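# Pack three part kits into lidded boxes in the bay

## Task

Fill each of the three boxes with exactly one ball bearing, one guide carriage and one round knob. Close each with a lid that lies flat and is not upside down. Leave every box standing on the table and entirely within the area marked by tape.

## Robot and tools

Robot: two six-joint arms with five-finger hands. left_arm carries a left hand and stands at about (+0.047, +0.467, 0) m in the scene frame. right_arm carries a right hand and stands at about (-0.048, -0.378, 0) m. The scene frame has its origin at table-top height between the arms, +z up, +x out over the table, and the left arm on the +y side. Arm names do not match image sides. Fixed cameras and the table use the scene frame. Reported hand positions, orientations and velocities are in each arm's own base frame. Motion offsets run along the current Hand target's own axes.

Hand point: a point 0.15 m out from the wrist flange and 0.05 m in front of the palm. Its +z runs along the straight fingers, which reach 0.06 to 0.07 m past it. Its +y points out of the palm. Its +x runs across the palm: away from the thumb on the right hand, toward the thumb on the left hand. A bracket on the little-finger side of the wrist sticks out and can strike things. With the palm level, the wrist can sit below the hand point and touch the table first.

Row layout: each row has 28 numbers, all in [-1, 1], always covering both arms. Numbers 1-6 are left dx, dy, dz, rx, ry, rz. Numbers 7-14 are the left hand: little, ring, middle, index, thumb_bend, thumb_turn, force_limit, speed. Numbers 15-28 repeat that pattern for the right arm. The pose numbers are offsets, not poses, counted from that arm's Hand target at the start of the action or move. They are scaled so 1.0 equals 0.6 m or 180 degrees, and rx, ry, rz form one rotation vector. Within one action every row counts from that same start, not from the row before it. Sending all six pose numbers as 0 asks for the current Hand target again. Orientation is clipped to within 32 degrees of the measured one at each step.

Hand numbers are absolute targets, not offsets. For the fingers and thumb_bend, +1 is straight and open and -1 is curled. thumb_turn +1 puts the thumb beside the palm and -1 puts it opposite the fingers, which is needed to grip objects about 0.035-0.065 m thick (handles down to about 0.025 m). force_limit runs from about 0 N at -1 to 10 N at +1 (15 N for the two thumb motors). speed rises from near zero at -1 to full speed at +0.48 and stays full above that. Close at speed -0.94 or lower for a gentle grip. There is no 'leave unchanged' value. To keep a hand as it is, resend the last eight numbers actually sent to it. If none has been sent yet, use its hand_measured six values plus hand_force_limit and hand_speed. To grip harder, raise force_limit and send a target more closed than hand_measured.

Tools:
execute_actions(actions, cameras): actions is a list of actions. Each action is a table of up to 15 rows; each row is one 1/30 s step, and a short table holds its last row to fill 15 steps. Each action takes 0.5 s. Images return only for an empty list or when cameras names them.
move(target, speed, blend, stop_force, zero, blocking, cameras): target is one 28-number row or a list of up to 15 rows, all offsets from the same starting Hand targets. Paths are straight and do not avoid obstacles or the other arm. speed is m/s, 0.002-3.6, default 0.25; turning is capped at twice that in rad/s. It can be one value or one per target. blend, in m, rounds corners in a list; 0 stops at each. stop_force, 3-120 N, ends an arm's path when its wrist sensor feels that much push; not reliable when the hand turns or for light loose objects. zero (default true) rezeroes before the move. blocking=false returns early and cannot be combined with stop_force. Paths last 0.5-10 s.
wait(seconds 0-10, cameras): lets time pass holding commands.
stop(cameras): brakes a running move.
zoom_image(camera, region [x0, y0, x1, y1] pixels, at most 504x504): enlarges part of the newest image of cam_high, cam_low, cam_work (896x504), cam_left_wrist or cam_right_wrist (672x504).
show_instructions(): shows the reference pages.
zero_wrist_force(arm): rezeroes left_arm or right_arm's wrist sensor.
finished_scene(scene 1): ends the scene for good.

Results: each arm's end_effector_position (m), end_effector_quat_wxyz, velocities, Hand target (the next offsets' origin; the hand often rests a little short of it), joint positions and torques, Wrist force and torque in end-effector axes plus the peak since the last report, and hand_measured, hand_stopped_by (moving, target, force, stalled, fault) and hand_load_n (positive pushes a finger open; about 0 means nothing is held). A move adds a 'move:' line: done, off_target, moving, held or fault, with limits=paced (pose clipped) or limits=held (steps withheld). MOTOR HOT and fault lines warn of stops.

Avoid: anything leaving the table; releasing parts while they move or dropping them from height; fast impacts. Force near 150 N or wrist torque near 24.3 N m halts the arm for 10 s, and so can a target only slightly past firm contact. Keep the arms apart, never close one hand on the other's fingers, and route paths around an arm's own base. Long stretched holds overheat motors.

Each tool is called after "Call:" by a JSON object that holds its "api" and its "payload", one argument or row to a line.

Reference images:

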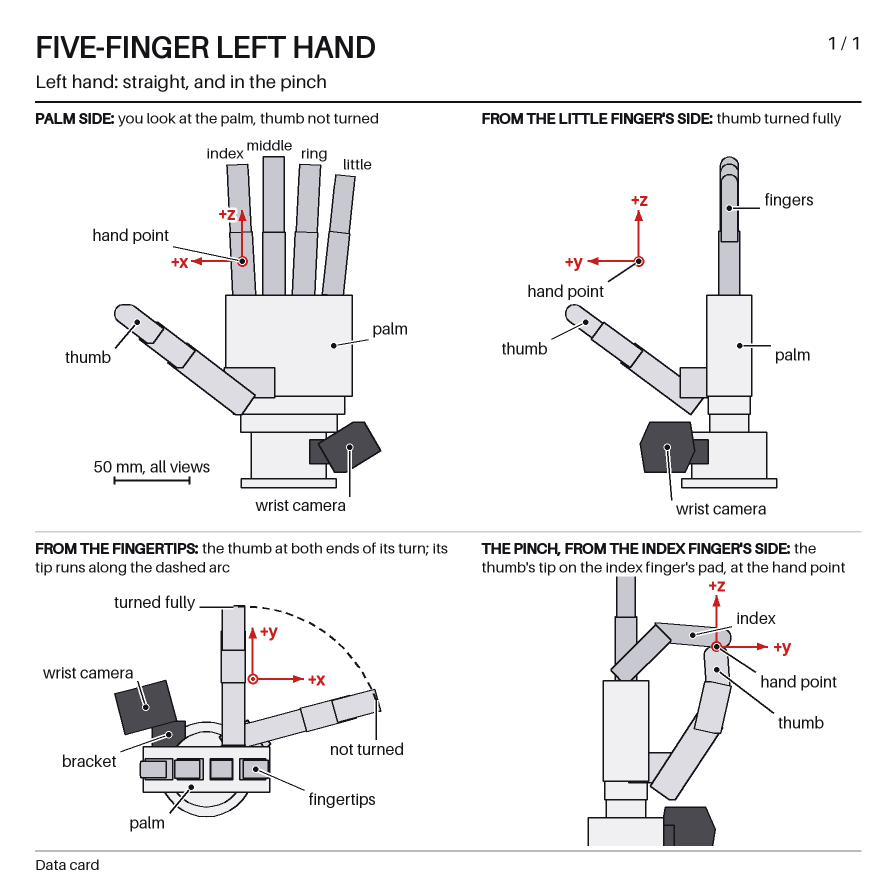

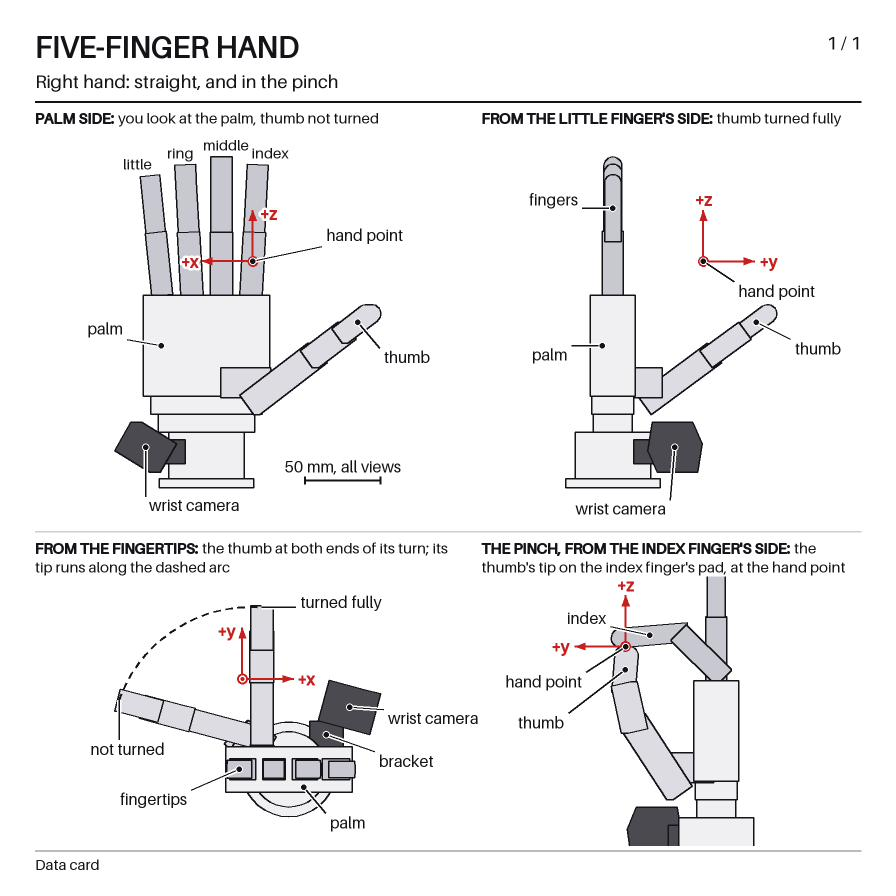

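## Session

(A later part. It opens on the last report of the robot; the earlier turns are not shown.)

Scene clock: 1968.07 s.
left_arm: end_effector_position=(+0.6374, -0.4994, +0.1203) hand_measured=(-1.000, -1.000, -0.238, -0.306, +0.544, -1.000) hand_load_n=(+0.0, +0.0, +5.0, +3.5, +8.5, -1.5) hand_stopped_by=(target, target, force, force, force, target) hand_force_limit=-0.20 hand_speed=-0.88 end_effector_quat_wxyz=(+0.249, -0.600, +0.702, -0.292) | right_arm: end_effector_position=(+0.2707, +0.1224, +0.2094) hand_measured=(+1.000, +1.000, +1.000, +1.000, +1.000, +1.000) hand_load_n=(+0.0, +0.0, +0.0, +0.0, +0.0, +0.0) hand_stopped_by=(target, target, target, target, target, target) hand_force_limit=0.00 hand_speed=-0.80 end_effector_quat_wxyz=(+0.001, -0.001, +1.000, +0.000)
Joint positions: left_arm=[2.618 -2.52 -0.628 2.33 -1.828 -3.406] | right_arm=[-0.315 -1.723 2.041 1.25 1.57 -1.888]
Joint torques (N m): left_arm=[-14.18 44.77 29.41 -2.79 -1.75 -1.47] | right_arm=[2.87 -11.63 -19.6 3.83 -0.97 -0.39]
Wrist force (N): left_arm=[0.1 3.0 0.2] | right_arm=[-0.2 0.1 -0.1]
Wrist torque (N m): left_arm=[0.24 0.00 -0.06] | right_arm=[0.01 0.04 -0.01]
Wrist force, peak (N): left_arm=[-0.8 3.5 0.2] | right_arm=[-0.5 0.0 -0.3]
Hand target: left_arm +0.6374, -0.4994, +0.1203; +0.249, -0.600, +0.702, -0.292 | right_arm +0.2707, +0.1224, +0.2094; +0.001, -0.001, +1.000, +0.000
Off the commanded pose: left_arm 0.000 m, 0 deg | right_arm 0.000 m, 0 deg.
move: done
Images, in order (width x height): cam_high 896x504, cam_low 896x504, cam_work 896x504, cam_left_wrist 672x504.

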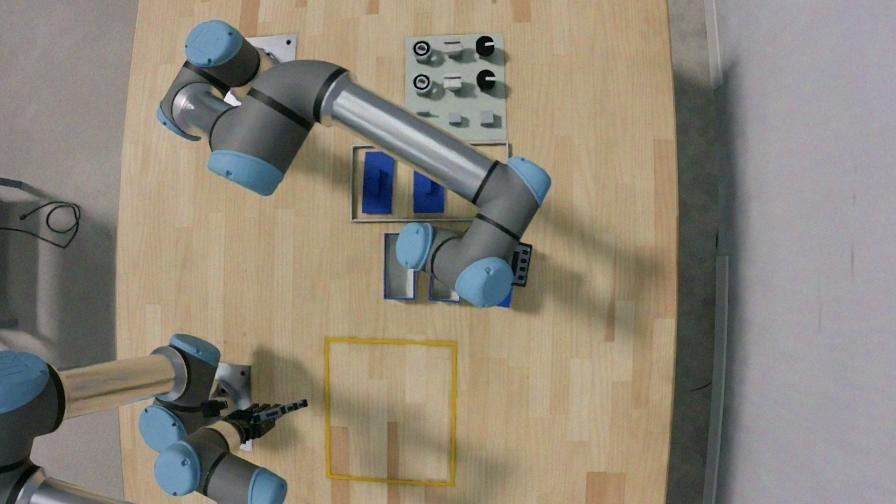

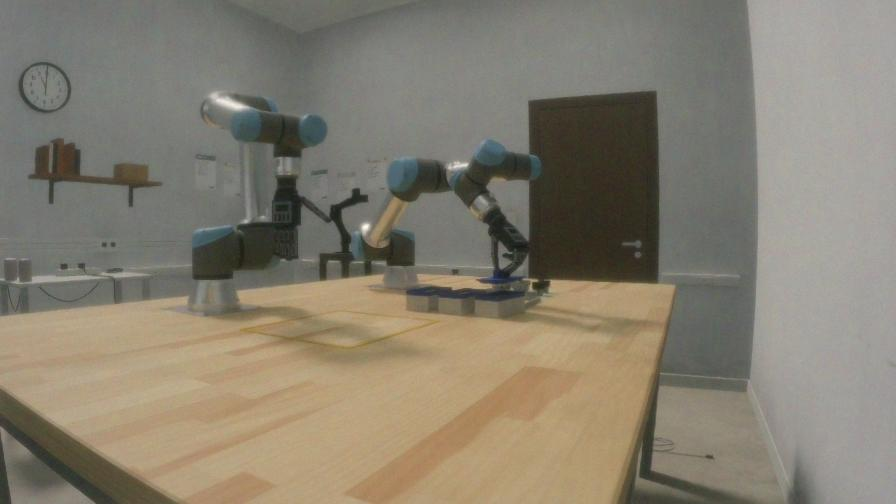

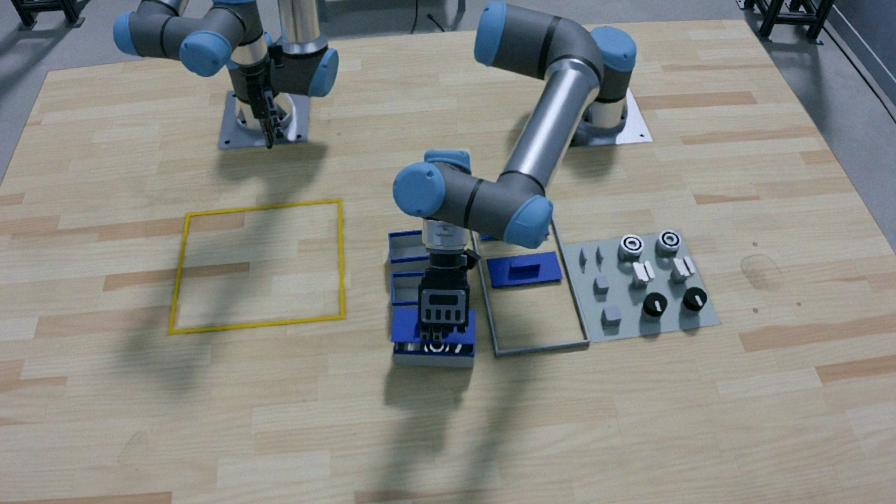

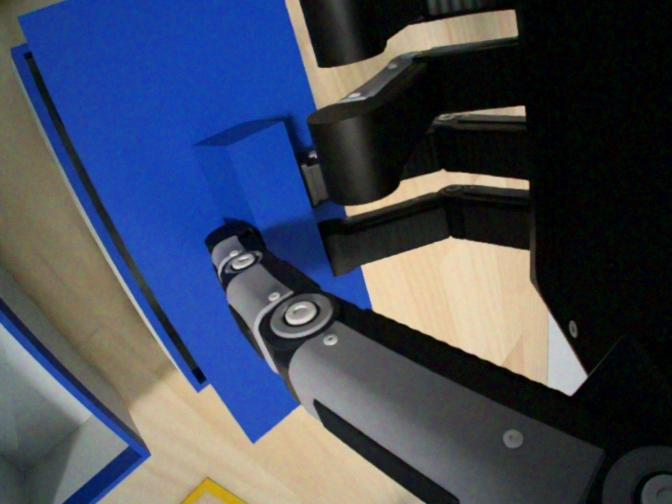

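Call:
{"api": "move", "payload": {
  "target": [-0.0054,0.0122,0.0302,0,0,0,-1,-1,-0.6,-0.6,0.44,-1,-0.2,-0.88,0,0,0,0,0,0,1,1,1,1,1,1,0,-0.8],
  "speed": 0.05,
  "stop_force": 4,
  "cameras": ["cam_left_wrist","cam_work","cam_low","cam_high"]
}}

Call:
{"api": "zoom_image", "payload": {
  "camera": "cam_low",
  "region": [465, 260, 535, 320]
}}

Call:
{"api": "zoom_image", "payload": {
  "camera": "cam_work",
  "region": [380, 290, 490, 370]
}}

Call:
{"api": "zoom_image", "payload": {
  "camera": "cam_left_wrist",
  "region": [0, 0, 400, 460]
}}

Scene clock: 2010.60 s.
left_arm: end_effector_position=(+0.6455, -0.4974, +0.1023) hand_measured=(-1.000, -1.000, -0.238, -0.306, +0.544, -1.000) hand_load_n=(+0.0, +0.0, +5.0, +3.5, +8.0, -1.5) hand_stopped_by=(target, target, force, force, force, target) hand_force_limit=-0.20 hand_speed=-0.88 end_effector_quat_wxyz=(+0.249, -0.600, +0.702, -0.292) | right_arm: end_effector_position=(+0.2707, +0.1224, +0.2094) hand_measured=(+1.000, +1.000, +1.000, +1.000, +1.000, +1.000) hand_load_n=(+0.0, +0.0, +0.0, +0.0, +0.0, +0.0) hand_stopped_by=(target, target, target, target, target, target) hand_force_limit=0.00 hand_speed=-0.80 end_effector_quat_wxyz=(+0.001, -0.001, +1.000, +0.000)
Joint positions: left_arm=[2.627 -2.54 -0.635 2.359 -1.822 -3.4] | right_arm=[-0.315 -1.723 2.041 1.25 1.57 -1.888]
Joint torques (N m): left_arm=[12.86 47.27 8.55 1.19 1.29 1.26] | right_arm=[3.86 -11.46 -19.5 3.85 -0.95 -0.31]
Wrist force (N): left_arm=[-0.2 3.1 0.1] | right_arm=[-0.2 -0.2 -0.3]
Wrist torque (N m): left_arm=[0.28 0.04 -0.25] | right_arm=[-0.03 0.04 -0.02]
Wrist force, peak (N): left_arm=[-0.1 3.4 0.3] | right_arm=[-0.3 -0.4 0.1]
Hand target: left_arm +0.6455, -0.4974, +0.1023; +0.249, -0.600, +0.702, -0.292 | right_arm +0.2707, +0.1224, +0.2094; +0.001, -0.001, +1.000, +0.000
Off the commanded pose: left_arm 0.000 m, 0 deg | right_arm 0.000 m, 0 deg.
move: done
Images, in order (width x height): cam_high 896x504, cam_low 896x504, cam_work 896x504, cam_left_wrist 672x504.

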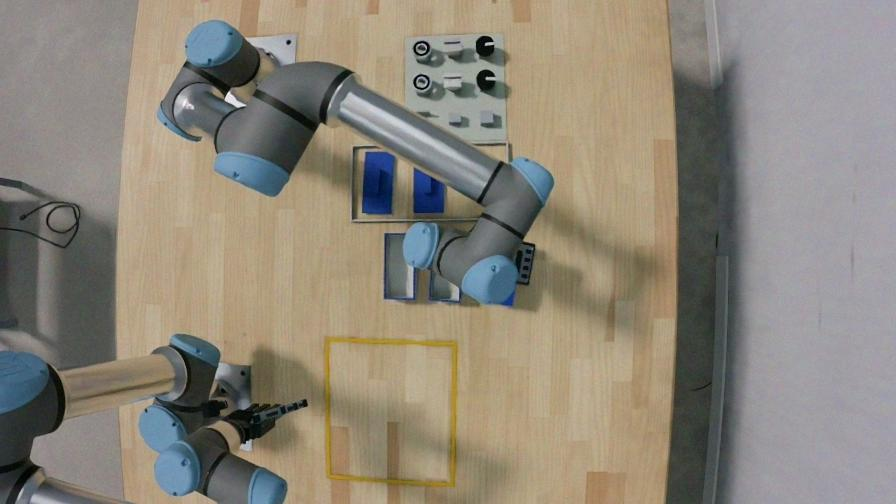

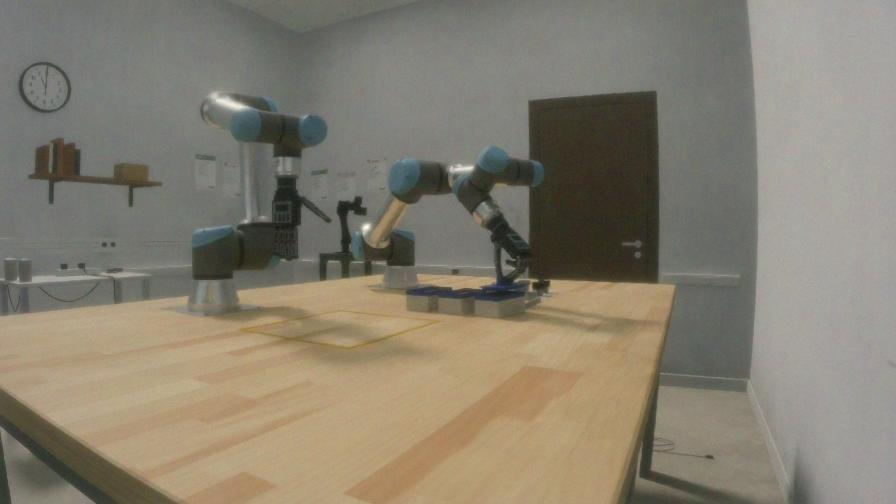

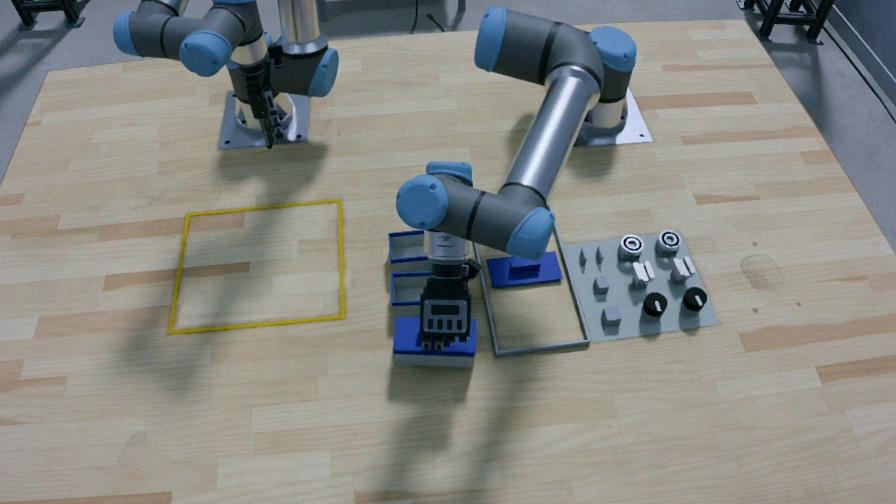

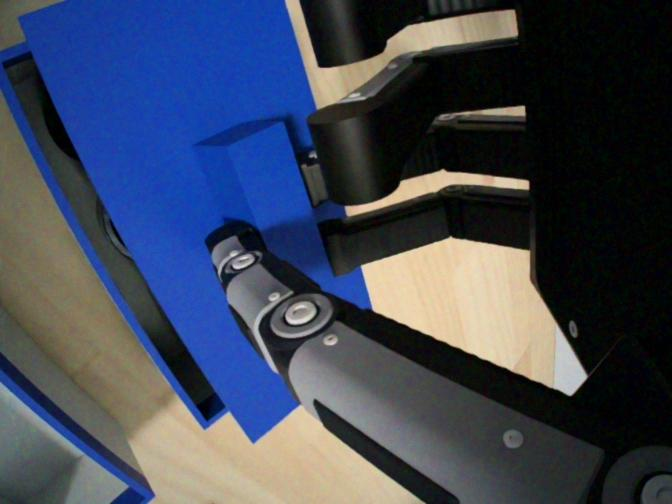

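Scaled by 7.200 from the camera's 896x504 image, which has a finer 1280x720 frame.

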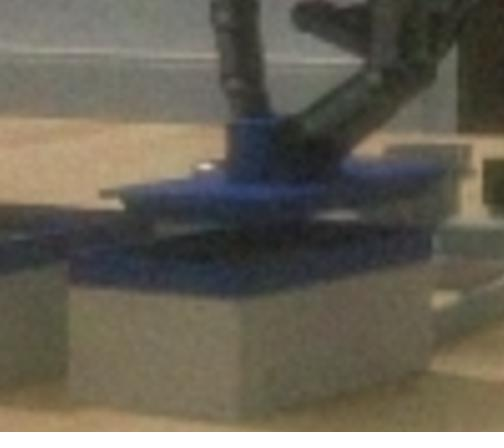

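Scaled by 4.582 from the camera's 896x504 image, which has a finer 1280x720 frame.

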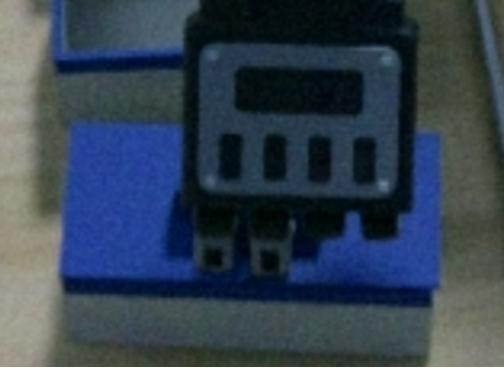

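Scaled by 1.096 from the camera's 672x504 image, which has a finer 960x720 frame.

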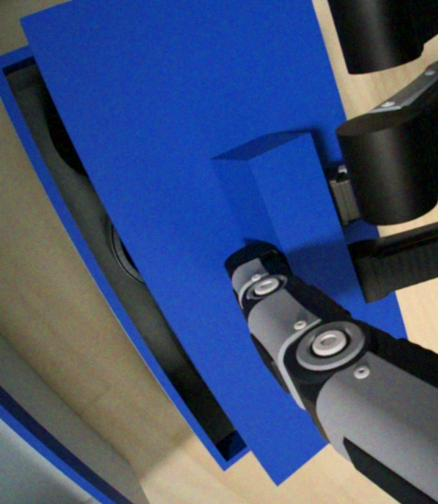

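Call:
{"api": "move", "payload": {
  "target": [0.005,0.016,-0.0067,0,0,0,-1,-1,-0.6,-0.6,0.44,-1,-0.2,-0.88,0,0,0,0,0,0,1,1,1,1,1,1,0,-0.8],
  "speed": 0.04,
  "stop_force": 4,
  "cameras": ["cam_left_wrist","cam_work","cam_low","cam_high"]
}}

Call:
{"api": "zoom_image", "payload": {
  "camera": "cam_low",
  "region": [465, 260, 535, 320]
}}

Call:
{"api": "zoom_image", "payload": {
  "camera": "cam_work",
  "region": [380, 290, 490, 370]
}}

Call:
{"api": "zoom_image", "payload": {
  "camera": "cam_left_wrist",
  "region": [0, 0, 400, 460]
}}

Call:
{"api": "zoom_image", "payload": {
  "camera": "cam_high",
  "region": [460, 260, 540, 320]
}}

Scene clock: 2067.03 s.
left_arm: end_effector_position=(+0.6355, -0.4988, +0.0983) hand_measured=(-1.000, -1.000, -0.238, -0.306, +0.544, -1.000) hand_load_n=(+0.0, +0.0, +5.0, +3.5, +8.5, -1.5) hand_stopped_by=(target, target, force, force, force, target) hand_force_limit=-0.20 hand_speed=-0.88 end_effector_quat_wxyz=(+0.249, -0.600, +0.702, -0.292) | right_arm: end_effector_position=(+0.2707, +0.1224, +0.2094) hand_measured=(+1.000, +1.000, +1.000, +1.000, +1.000, +1.000) hand_load_n=(+0.0, +0.0, +0.0, +0.0, +0.0, +0.0) hand_stopped_by=(target, target, target, target, target, target) hand_force_limit=0.00 hand_speed=-0.80 end_effector_quat_wxyz=(+0.001, -0.001, +1.000, +0.000)
Joint positions: left_arm=[2.617 -2.516 -0.691 2.389 -1.828 -3.407] | right_arm=[-0.315 -1.723 2.041 1.25 1.57 -1.888]
Joint torques (N m): left_arm=[-13.01 73.18 8.28 1.31 -1.54 -1.29] | right_arm=[3.59 -11.73 -19.04 3.82 -1 -0.37]
Wrist force (N): left_arm=[-0.1 3.0 0.2] | right_arm=[-0.3 0.0 0.0]
Wrist torque (N m): left_arm=[0.25 0.02 -0.04] | right_arm=[0.00 0.04 -0.01]
Wrist force, peak (N): left_arm=[-0.1 3.3 0.1] | right_arm=[-0.4 0.0 -0.4]
Hand target: left_arm +0.6355, -0.4988, +0.0983; +0.249, -0.600, +0.702, -0.292 | right_arm +0.2707, +0.1224, +0.2094; +0.001, -0.001, +1.000, +0.000
Off the commanded pose: left_arm 0.000 m, 0 deg | right_arm 0.000 m, 0 deg.
move: done
Images, in order (width x height): cam_high 896x504, cam_low 896x504, cam_work 896x504, cam_left_wrist 672x504.

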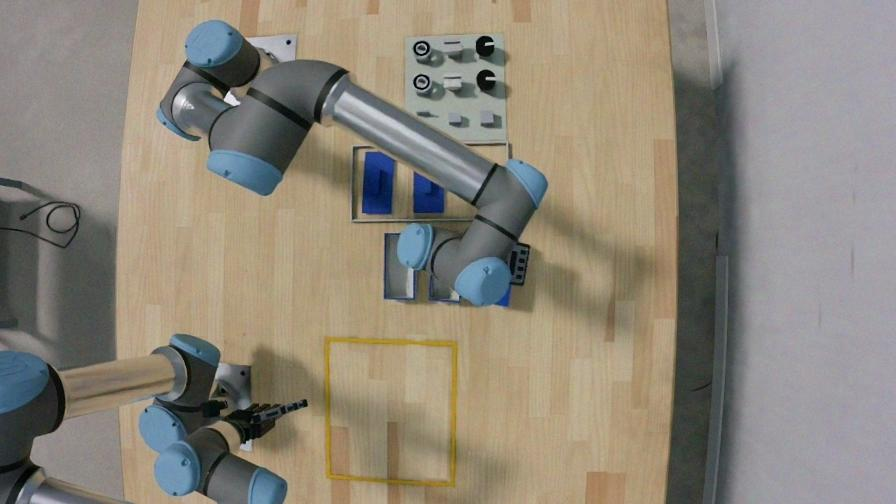

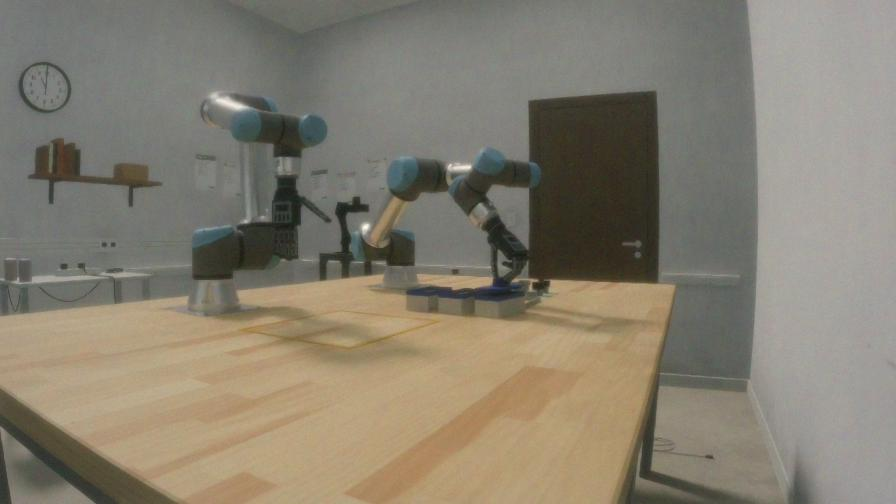

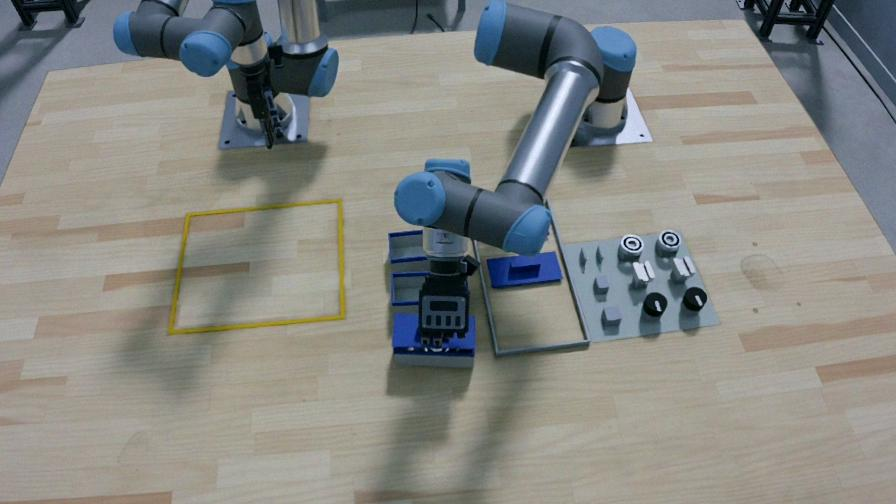

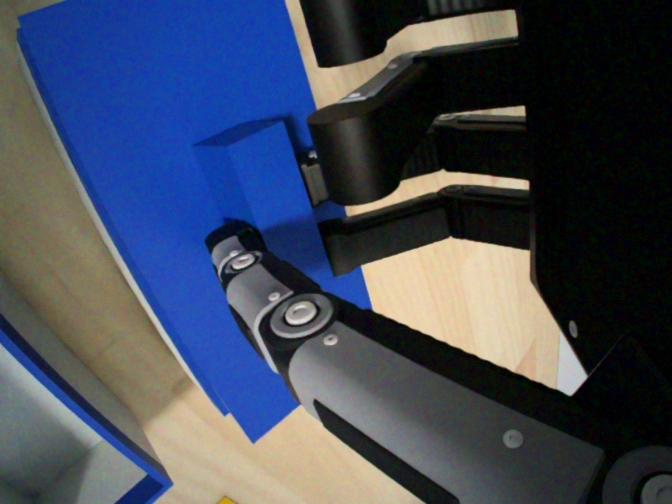

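Scaled by 7.200 from the camera's 896x504 image, which has a finer 1280x720 frame.

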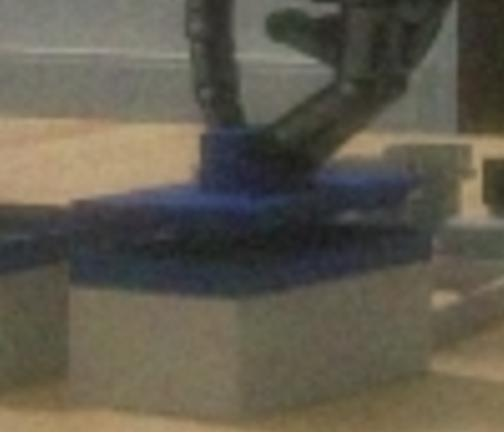

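Scaled by 4.582 from the camera's 896x504 image, which has a finer 1280x720 frame.

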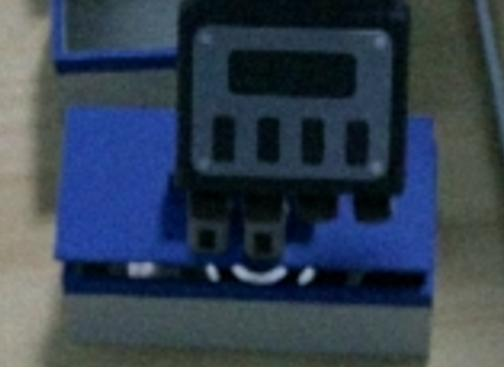

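Scaled by 1.096 from the camera's 672x504 image, which has a finer 960x720 frame.

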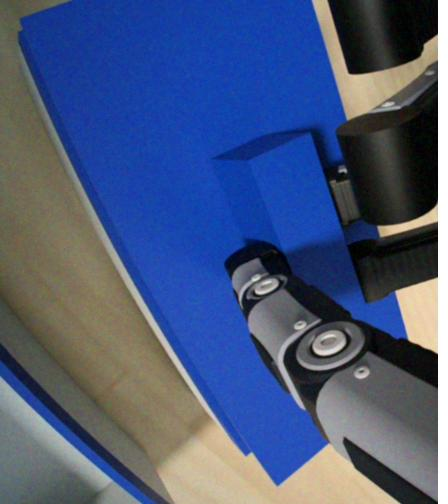

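Scaled by 6.300 from the camera's 896x504 image, which has a finer 1280x720 frame.

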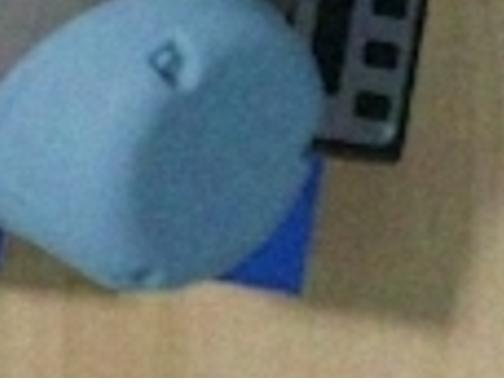

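Call:
{"api": "zoom_image", "payload": {
  "camera": "cam_work",
  "region": [385, 305, 435, 370]
}}

Call:
{"api": "zoom_image", "payload": {
  "camera": "cam_work",
  "region": [435, 305, 485, 370]
}}

Scaled by 7.754 from the camera's 896x504 image, which has a finer 1280x720 frame.

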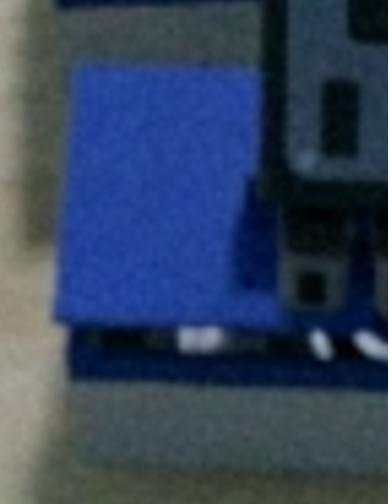

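Scaled by 7.754 from the camera's 896x504 image, which has a finer 1280x720 frame.

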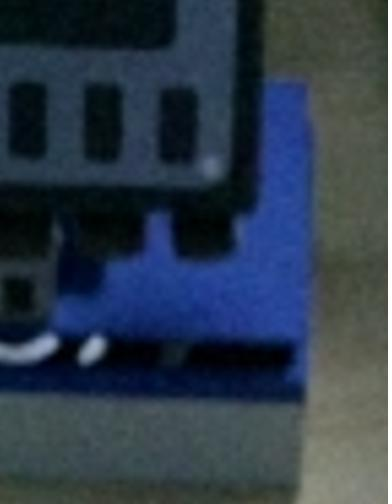

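Call:
{"api": "move", "payload": {
  "target": [-0.0016,0.0158,0.0155,0,0,0,-1,-1,-0.6,-0.6,0.44,-1,-0.2,-0.88,0,0,0,0,0,0,1,1,1,1,1,1,0,-0.8],
  "speed": 0.02,
  "stop_force": 3,
  "cameras": ["cam_left_wrist","cam_work","cam_low"]
}}

Call:
{"api": "zoom_image", "payload": {
  "camera": "cam_low",
  "region": [465, 260, 535, 320]
}}

Call:
{"api": "zoom_image", "payload": {
  "camera": "cam_work",
  "region": [380, 290, 490, 370]
}}

Call:
{"api": "zoom_image", "payload": {
  "camera": "cam_left_wrist",
  "region": [0, 0, 400, 460]
}}

Scene clock: 2105.97 s.
left_arm: end_effector_position=(+0.6356, -0.4979, +0.0851) hand_measured=(-1.000, -1.000, -0.238, -0.306, +0.544, -1.000) hand_load_n=(+0.0, +0.0, +5.0, +3.5, +8.5, -1.5) hand_stopped_by=(target, target, force, force, force, target) hand_force_limit=-0.20 hand_speed=-0.88 end_effector_quat_wxyz=(+0.249, -0.600, +0.702, -0.292) | right_arm: end_effector_position=(+0.2707, +0.1224, +0.2094) hand_measured=(+1.000, +1.000, +1.000, +1.000, +1.000, +1.000) hand_load_n=(+0.0, +0.0, +0.0, +0.0, +0.0, +0.0) hand_stopped_by=(target, target, target, target, target, target) hand_force_limit=0.00 hand_speed=-0.80 end_effector_quat_wxyz=(+0.001, -0.001, +1.000, +0.000)
Joint positions: left_arm=[2.619 -2.518 -0.722 2.422 -1.827 -3.406] | right_arm=[-0.315 -1.723 2.041 1.25 1.57 -1.888]
Joint torques (N m): left_arm=[13.06 46.64 9.68 1.31 1.41 1.45] | right_arm=[4.55 -10.6 -19.43 3.9 -0.92 -0.35]
Wrist force (N): left_arm=[-0.1 2.8 0.2] | right_arm=[0.0 -0.2 -0.2]
Wrist torque (N m): left_arm=[0.22 0.03 -0.21] | right_arm=[-0.03 0.01 0.00]
Wrist force, peak (N): left_arm=[-0.3 3.4 0.3] | right_arm=[-0.4 -0.1 -0.4]
Hand target: left_arm +0.6356, -0.4979, +0.0851; +0.249, -0.600, +0.702, -0.292 | right_arm +0.2707, +0.1224, +0.2094; +0.001, -0.001, +1.000, +0.000
Off the commanded pose: left_arm 0.000 m, 0 deg | right_arm 0.000 m, 0 deg.
move: done
Images, in order (width x height): cam_low 896x504, cam_work 896x504, cam_left_wrist 672x504.

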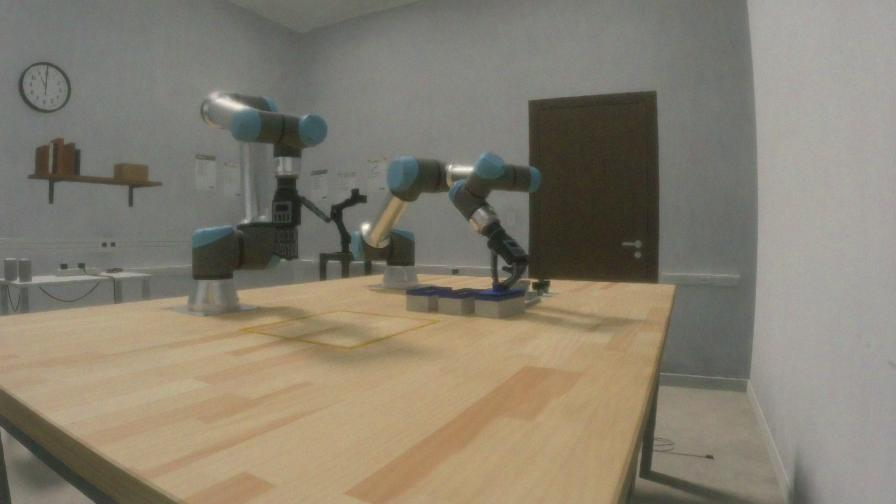

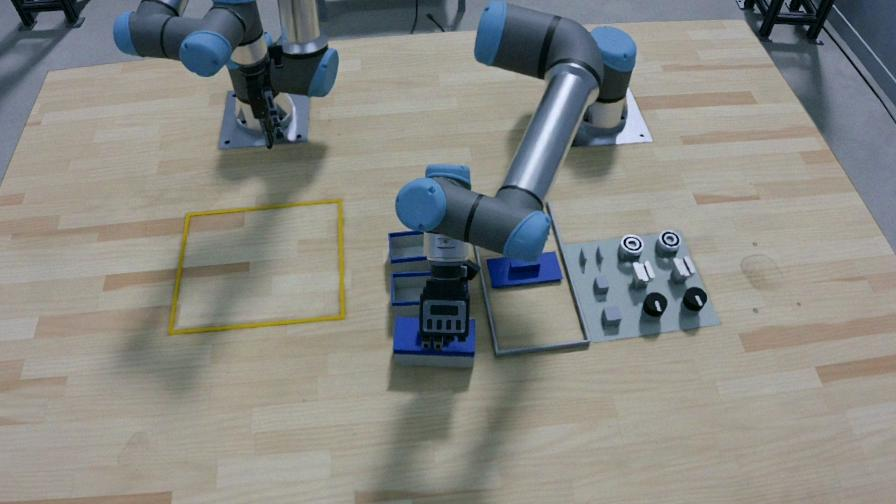

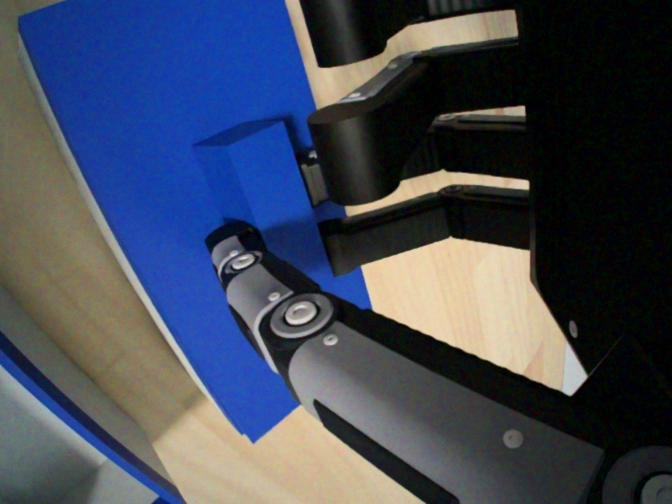

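Scaled by 7.200 from the camera's 896x504 image, which has a finer 1280x720 frame.

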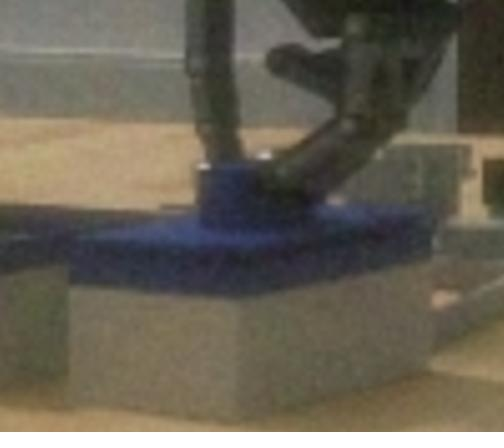

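Scaled by 4.582 from the camera's 896x504 image, which has a finer 1280x720 frame.

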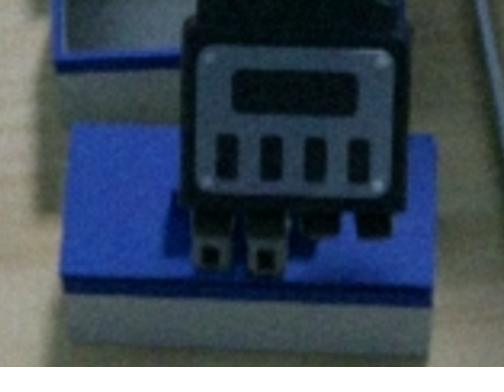

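Scaled by 1.096 from the camera's 672x504 image, which has a finer 960x720 frame.

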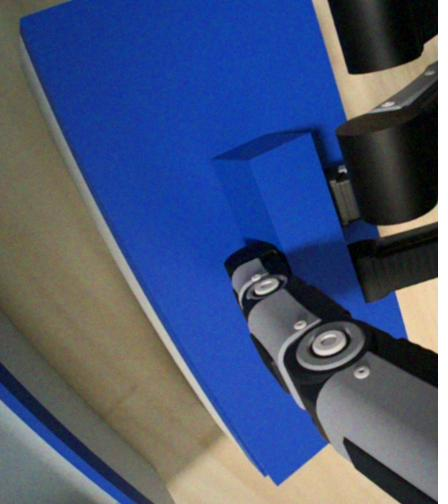

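Call:
{"api": "move", "payload": {
  "target": [0,0.0094,0.0094,0,0,0,-1,-1,-0.6,-0.6,0.44,-1,-0.2,-0.88,0,0,0,0,0,0,1,1,1,1,1,1,0,-0.8],
  "speed": 0.015,
  "stop_force": 3,
  "cameras": ["cam_left_wrist","cam_work","cam_low"]
}}

Call:
{"api": "zoom_image", "payload": {
  "camera": "cam_low",
  "region": [465, 260, 535, 320]
}}

Call:
{"api": "zoom_image", "payload": {
  "camera": "cam_left_wrist",
  "region": [0, 0, 400, 460]
}}

Scene clock: 2115.93 s.
left_arm: end_effector_position=(+0.6356, -0.4979, +0.0814) hand_measured=(-1.000, -1.000, -0.238, -0.304, +0.544, -1.000) hand_load_n=(+0.0, +0.0, +4.5, +3.5, +8.5, -1.0) hand_stopped_by=(target, target, force, force, force, target) hand_force_limit=-0.20 hand_speed=-0.88 end_effector_quat_wxyz=(+0.249, -0.600, +0.702, -0.292) | right_arm: end_effector_position=(+0.2707, +0.1224, +0.2094) hand_measured=(+1.000, +1.000, +1.000, +1.000, +1.000, +1.000) hand_load_n=(+0.0, +0.0, +0.0, +0.0, +0.0, +0.0) hand_stopped_by=(target, target, target, target, target, target) hand_force_limit=0.00 hand_speed=-0.80 end_effector_quat_wxyz=(+0.001, -0.001, +1.000, +0.000)
Joint positions: left_arm=[2.619 -2.519 -0.729 2.43 -1.827 -3.406] | right_arm=[-0.315 -1.723 2.041 1.25 1.57 -1.888]
Joint torques (N m): left_arm=[5.12 73.9 30.46 -2.4 1.17 1.15] | right_arm=[3.02 -11.18 -18.78 3.98 -0.93 -0.46]
Wrist force (N): left_arm=[-0.1 3.0 -0.2] | right_arm=[-0.2 -0.1 -0.1]
Wrist torque (N m): left_arm=[0.29 0.01 -0.22] | right_arm=[-0.01 0.03 -0.01]
Wrist force, peak (N): left_arm=[-0.4 -9.0 -7.0] | right_arm=[-0.5 0.1 -0.2]
Hand target: left_arm +0.6356, -0.4979, +0.0814; +0.249, -0.600, +0.702, -0.292 (not the last commanded pose) | right_arm +0.2707, +0.1224, +0.2094; +0.001, -0.001, +1.000, +0.000
Off the commanded pose: left_arm 0.004 m, 0 deg | right_arm 0.000 m, 0 deg.
move: contact (left_arm)
Images, in order (width x height): cam_low 896x504, cam_work 896x504, cam_left_wrist 672x504.

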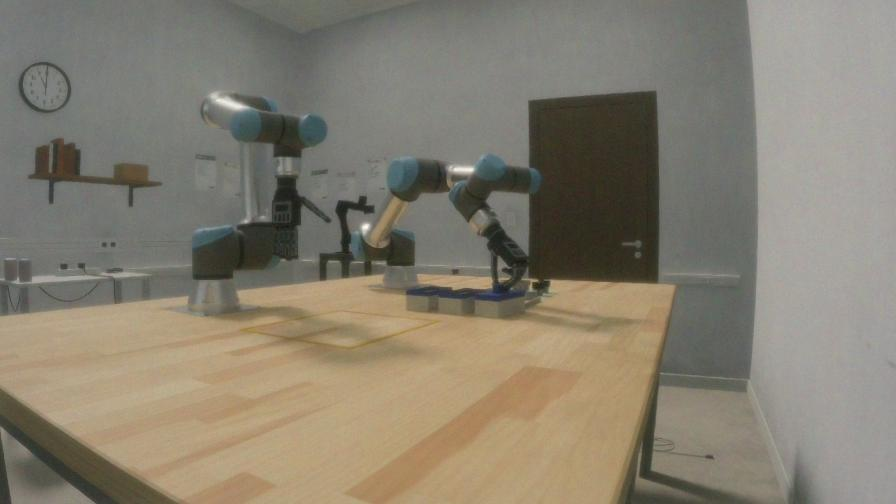

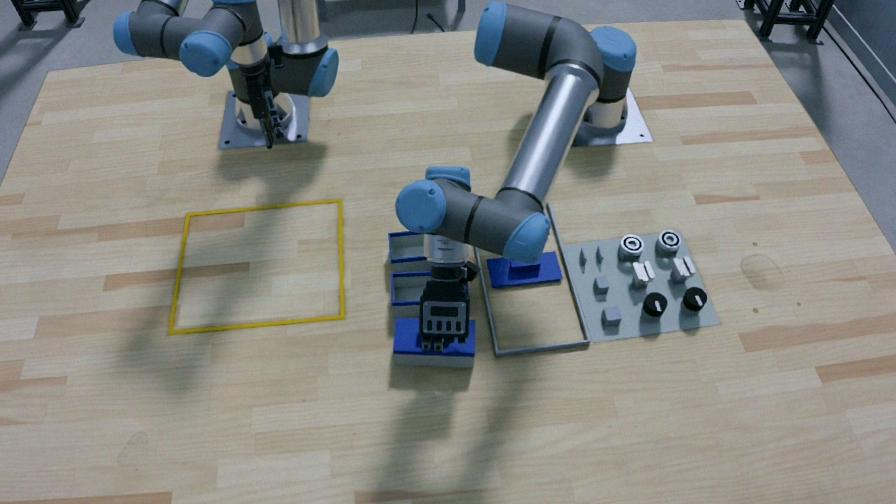

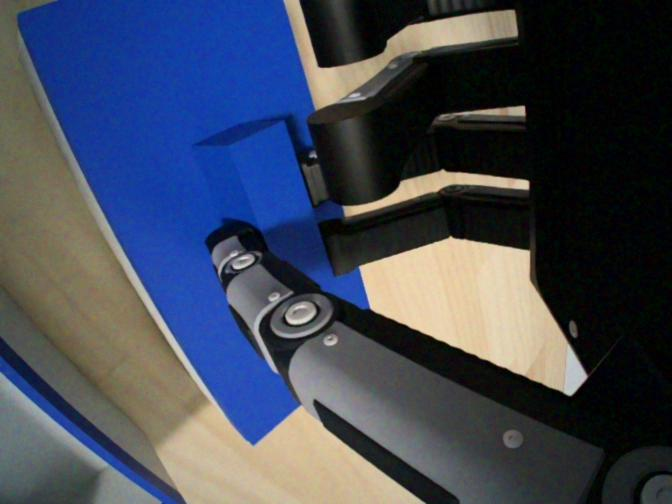

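Scaled by 7.200 from the camera's 896x504 image, which has a finer 1280x720 frame.

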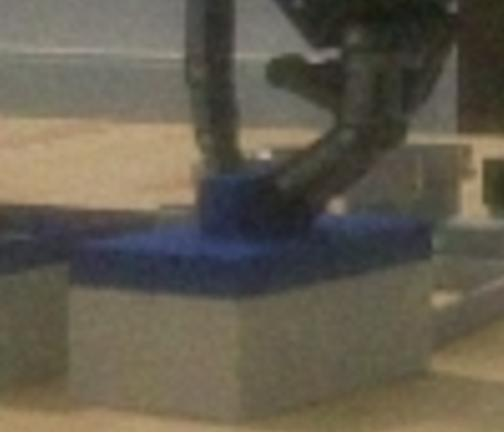

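Scaled by 1.096 from the camera's 672x504 image, which has a finer 960x720 frame.

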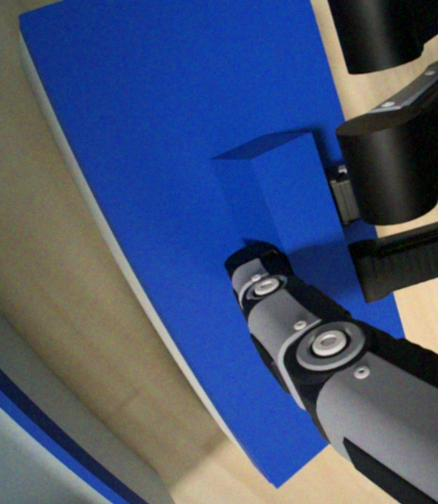

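Call:
{"api": "move", "payload": {
  "target": [
    [0,0,0,0,0,0,-1,-1,-0.2,-0.2,0.7,-1,-0.2,-0.6,0,0,0,0,0,0,1,1,1,1,1,1,0,-0.8],
    [0,-0.1414,-0.1414,0,0,0,-1,-1,-0.2,-0.2,0.7,-1,-0.2,-0.6,0,0,0,0,0,0,1,1,1,1,1,1,0,-0.8],
    [-0.7422,0.0711,-0.2091,0.1465,0.3005,0.3468,1,1,0.6,0.6,0.4,-1,0,0,-0.7638,0.4273,0.0823,0.2051,-0.1782,-0.4301,-1,-1,-0.14,-0.14,0.6,-1,0,0],
    [-0.7422,0.1536,-0.1267,0.1465,0.3005,0.3468,1,1,0.6,0.6,0.4,-1,0,0,-0.7638,0.4273,0.0823,0.2051,-0.1782,-0.4301,-1,-1,-0.14,-0.14,0.6,-1,0,0]
  ],
  "speed": [0.05,0.12,0.3,0.12],
  "cameras": ["all"]
}}

Scene clock: 2241.33 s.
left_arm: end_effector_position=(+0.5877, -0.0394, +0.0700) hand_measured=(+1.000, +1.000, +0.600, +0.600, +0.400, -1.000) hand_load_n=(+0.0, +0.0, +0.0, +0.0, +0.0, +0.0) hand_stopped_by=(target, target, target, target, target, target) hand_force_limit=0.00 hand_speed=0.00 end_effector_quat_wxyz=(+0.150, +0.088, +0.853, -0.492) | right_arm: end_effector_position=(+0.7285, +0.3798, +0.1609) hand_measured=(-1.000, -1.000, -0.140, -0.140, +0.600, -1.000) hand_load_n=(+0.0, +0.0, +0.0, +0.0, +0.0, +0.0) hand_stopped_by=(target, target, target, target, target, target) hand_force_limit=0.00 hand_speed=0.00 end_effector_quat_wxyz=(+0.252, -0.606, +0.696, -0.289)
Joint positions: left_arm=[3.634 -2.461 -1.31 1.695 -0.568 -0.592] | right_arm=[0.364 -0.494 0.284 1.059 1.919 -2.772]
Joint torques (N m): left_arm=[-14.47 36.09 22.03 -0.15 2.64 -1.43] | right_arm=[6.76 -43.43 -29.52 3.34 1.38 1.91]
Wrist force (N): left_arm=[0.2 2.8 0.1] | right_arm=[-0.9 1.3 -0.7]
Wrist torque (N m): left_arm=[0.18 0.04 -0.07] | right_arm=[0.23 0.16 0.06]
Wrist force, peak (N): left_arm=[-0.3 3.6 0.2] | right_arm=[-1.3 1.7 -0.5]
Hand target: left_arm +0.5878, -0.0394, +0.0698; +0.150, +0.088, +0.853, -0.492 | right_arm +0.7285, +0.3798, +0.1609; +0.252, -0.606, +0.696, -0.289
Off the commanded pose: left_arm 0.000 m, 0 deg | right_arm 0.000 m, 0 deg.
move: done

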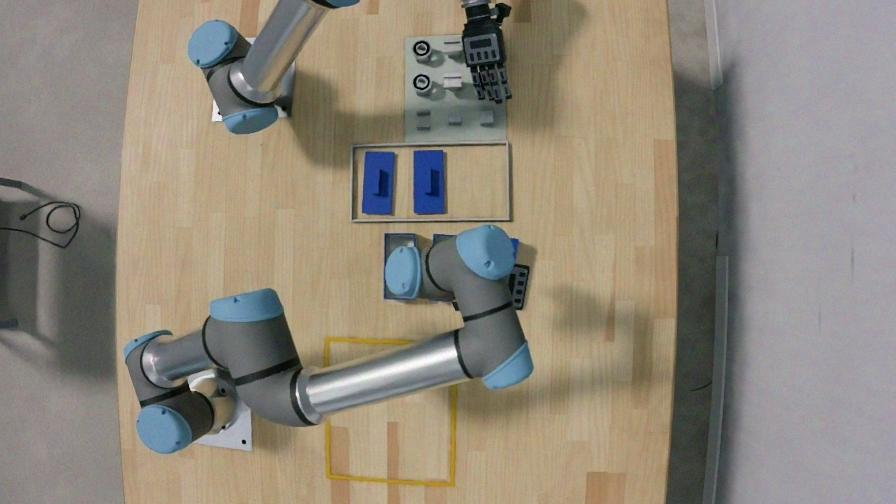

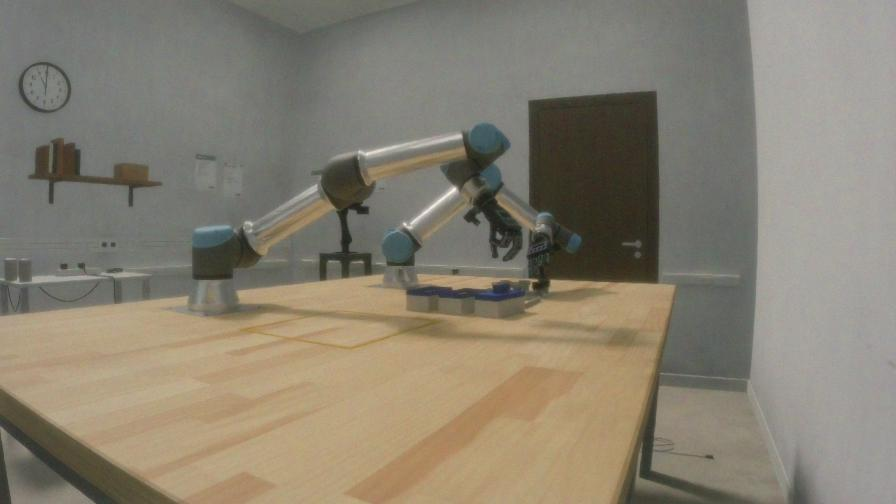

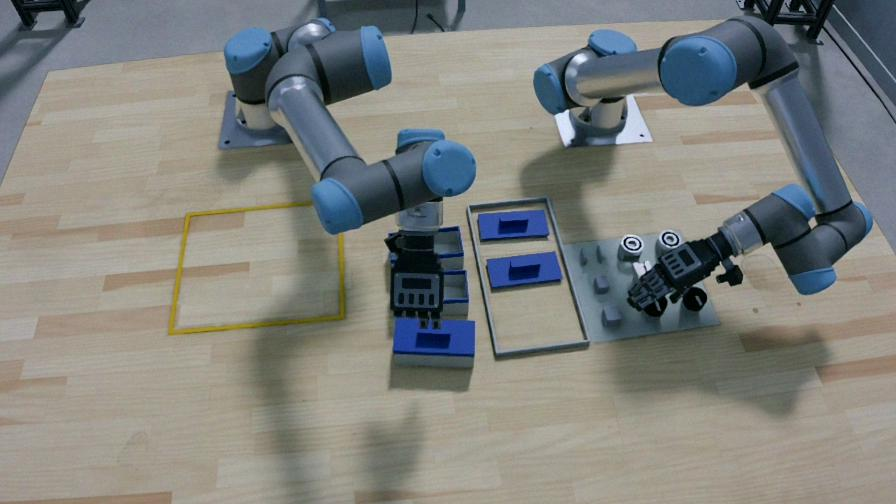

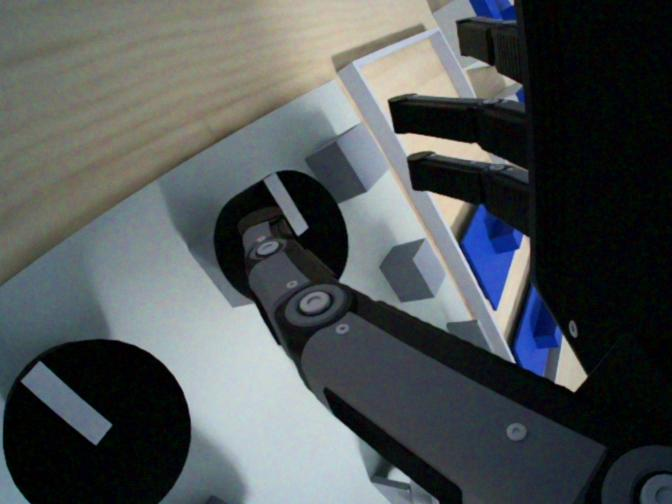

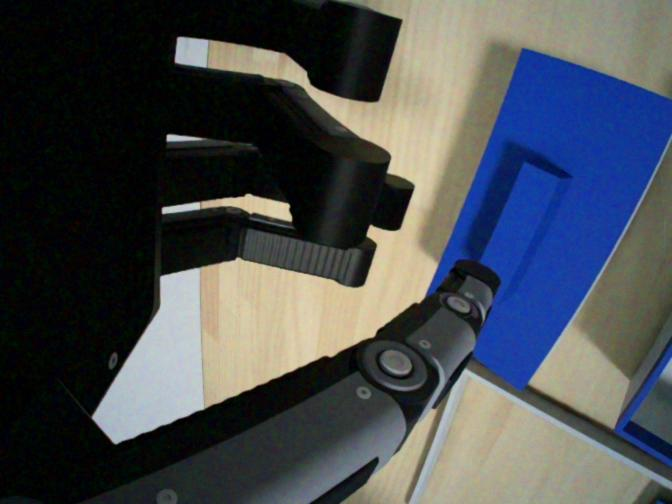

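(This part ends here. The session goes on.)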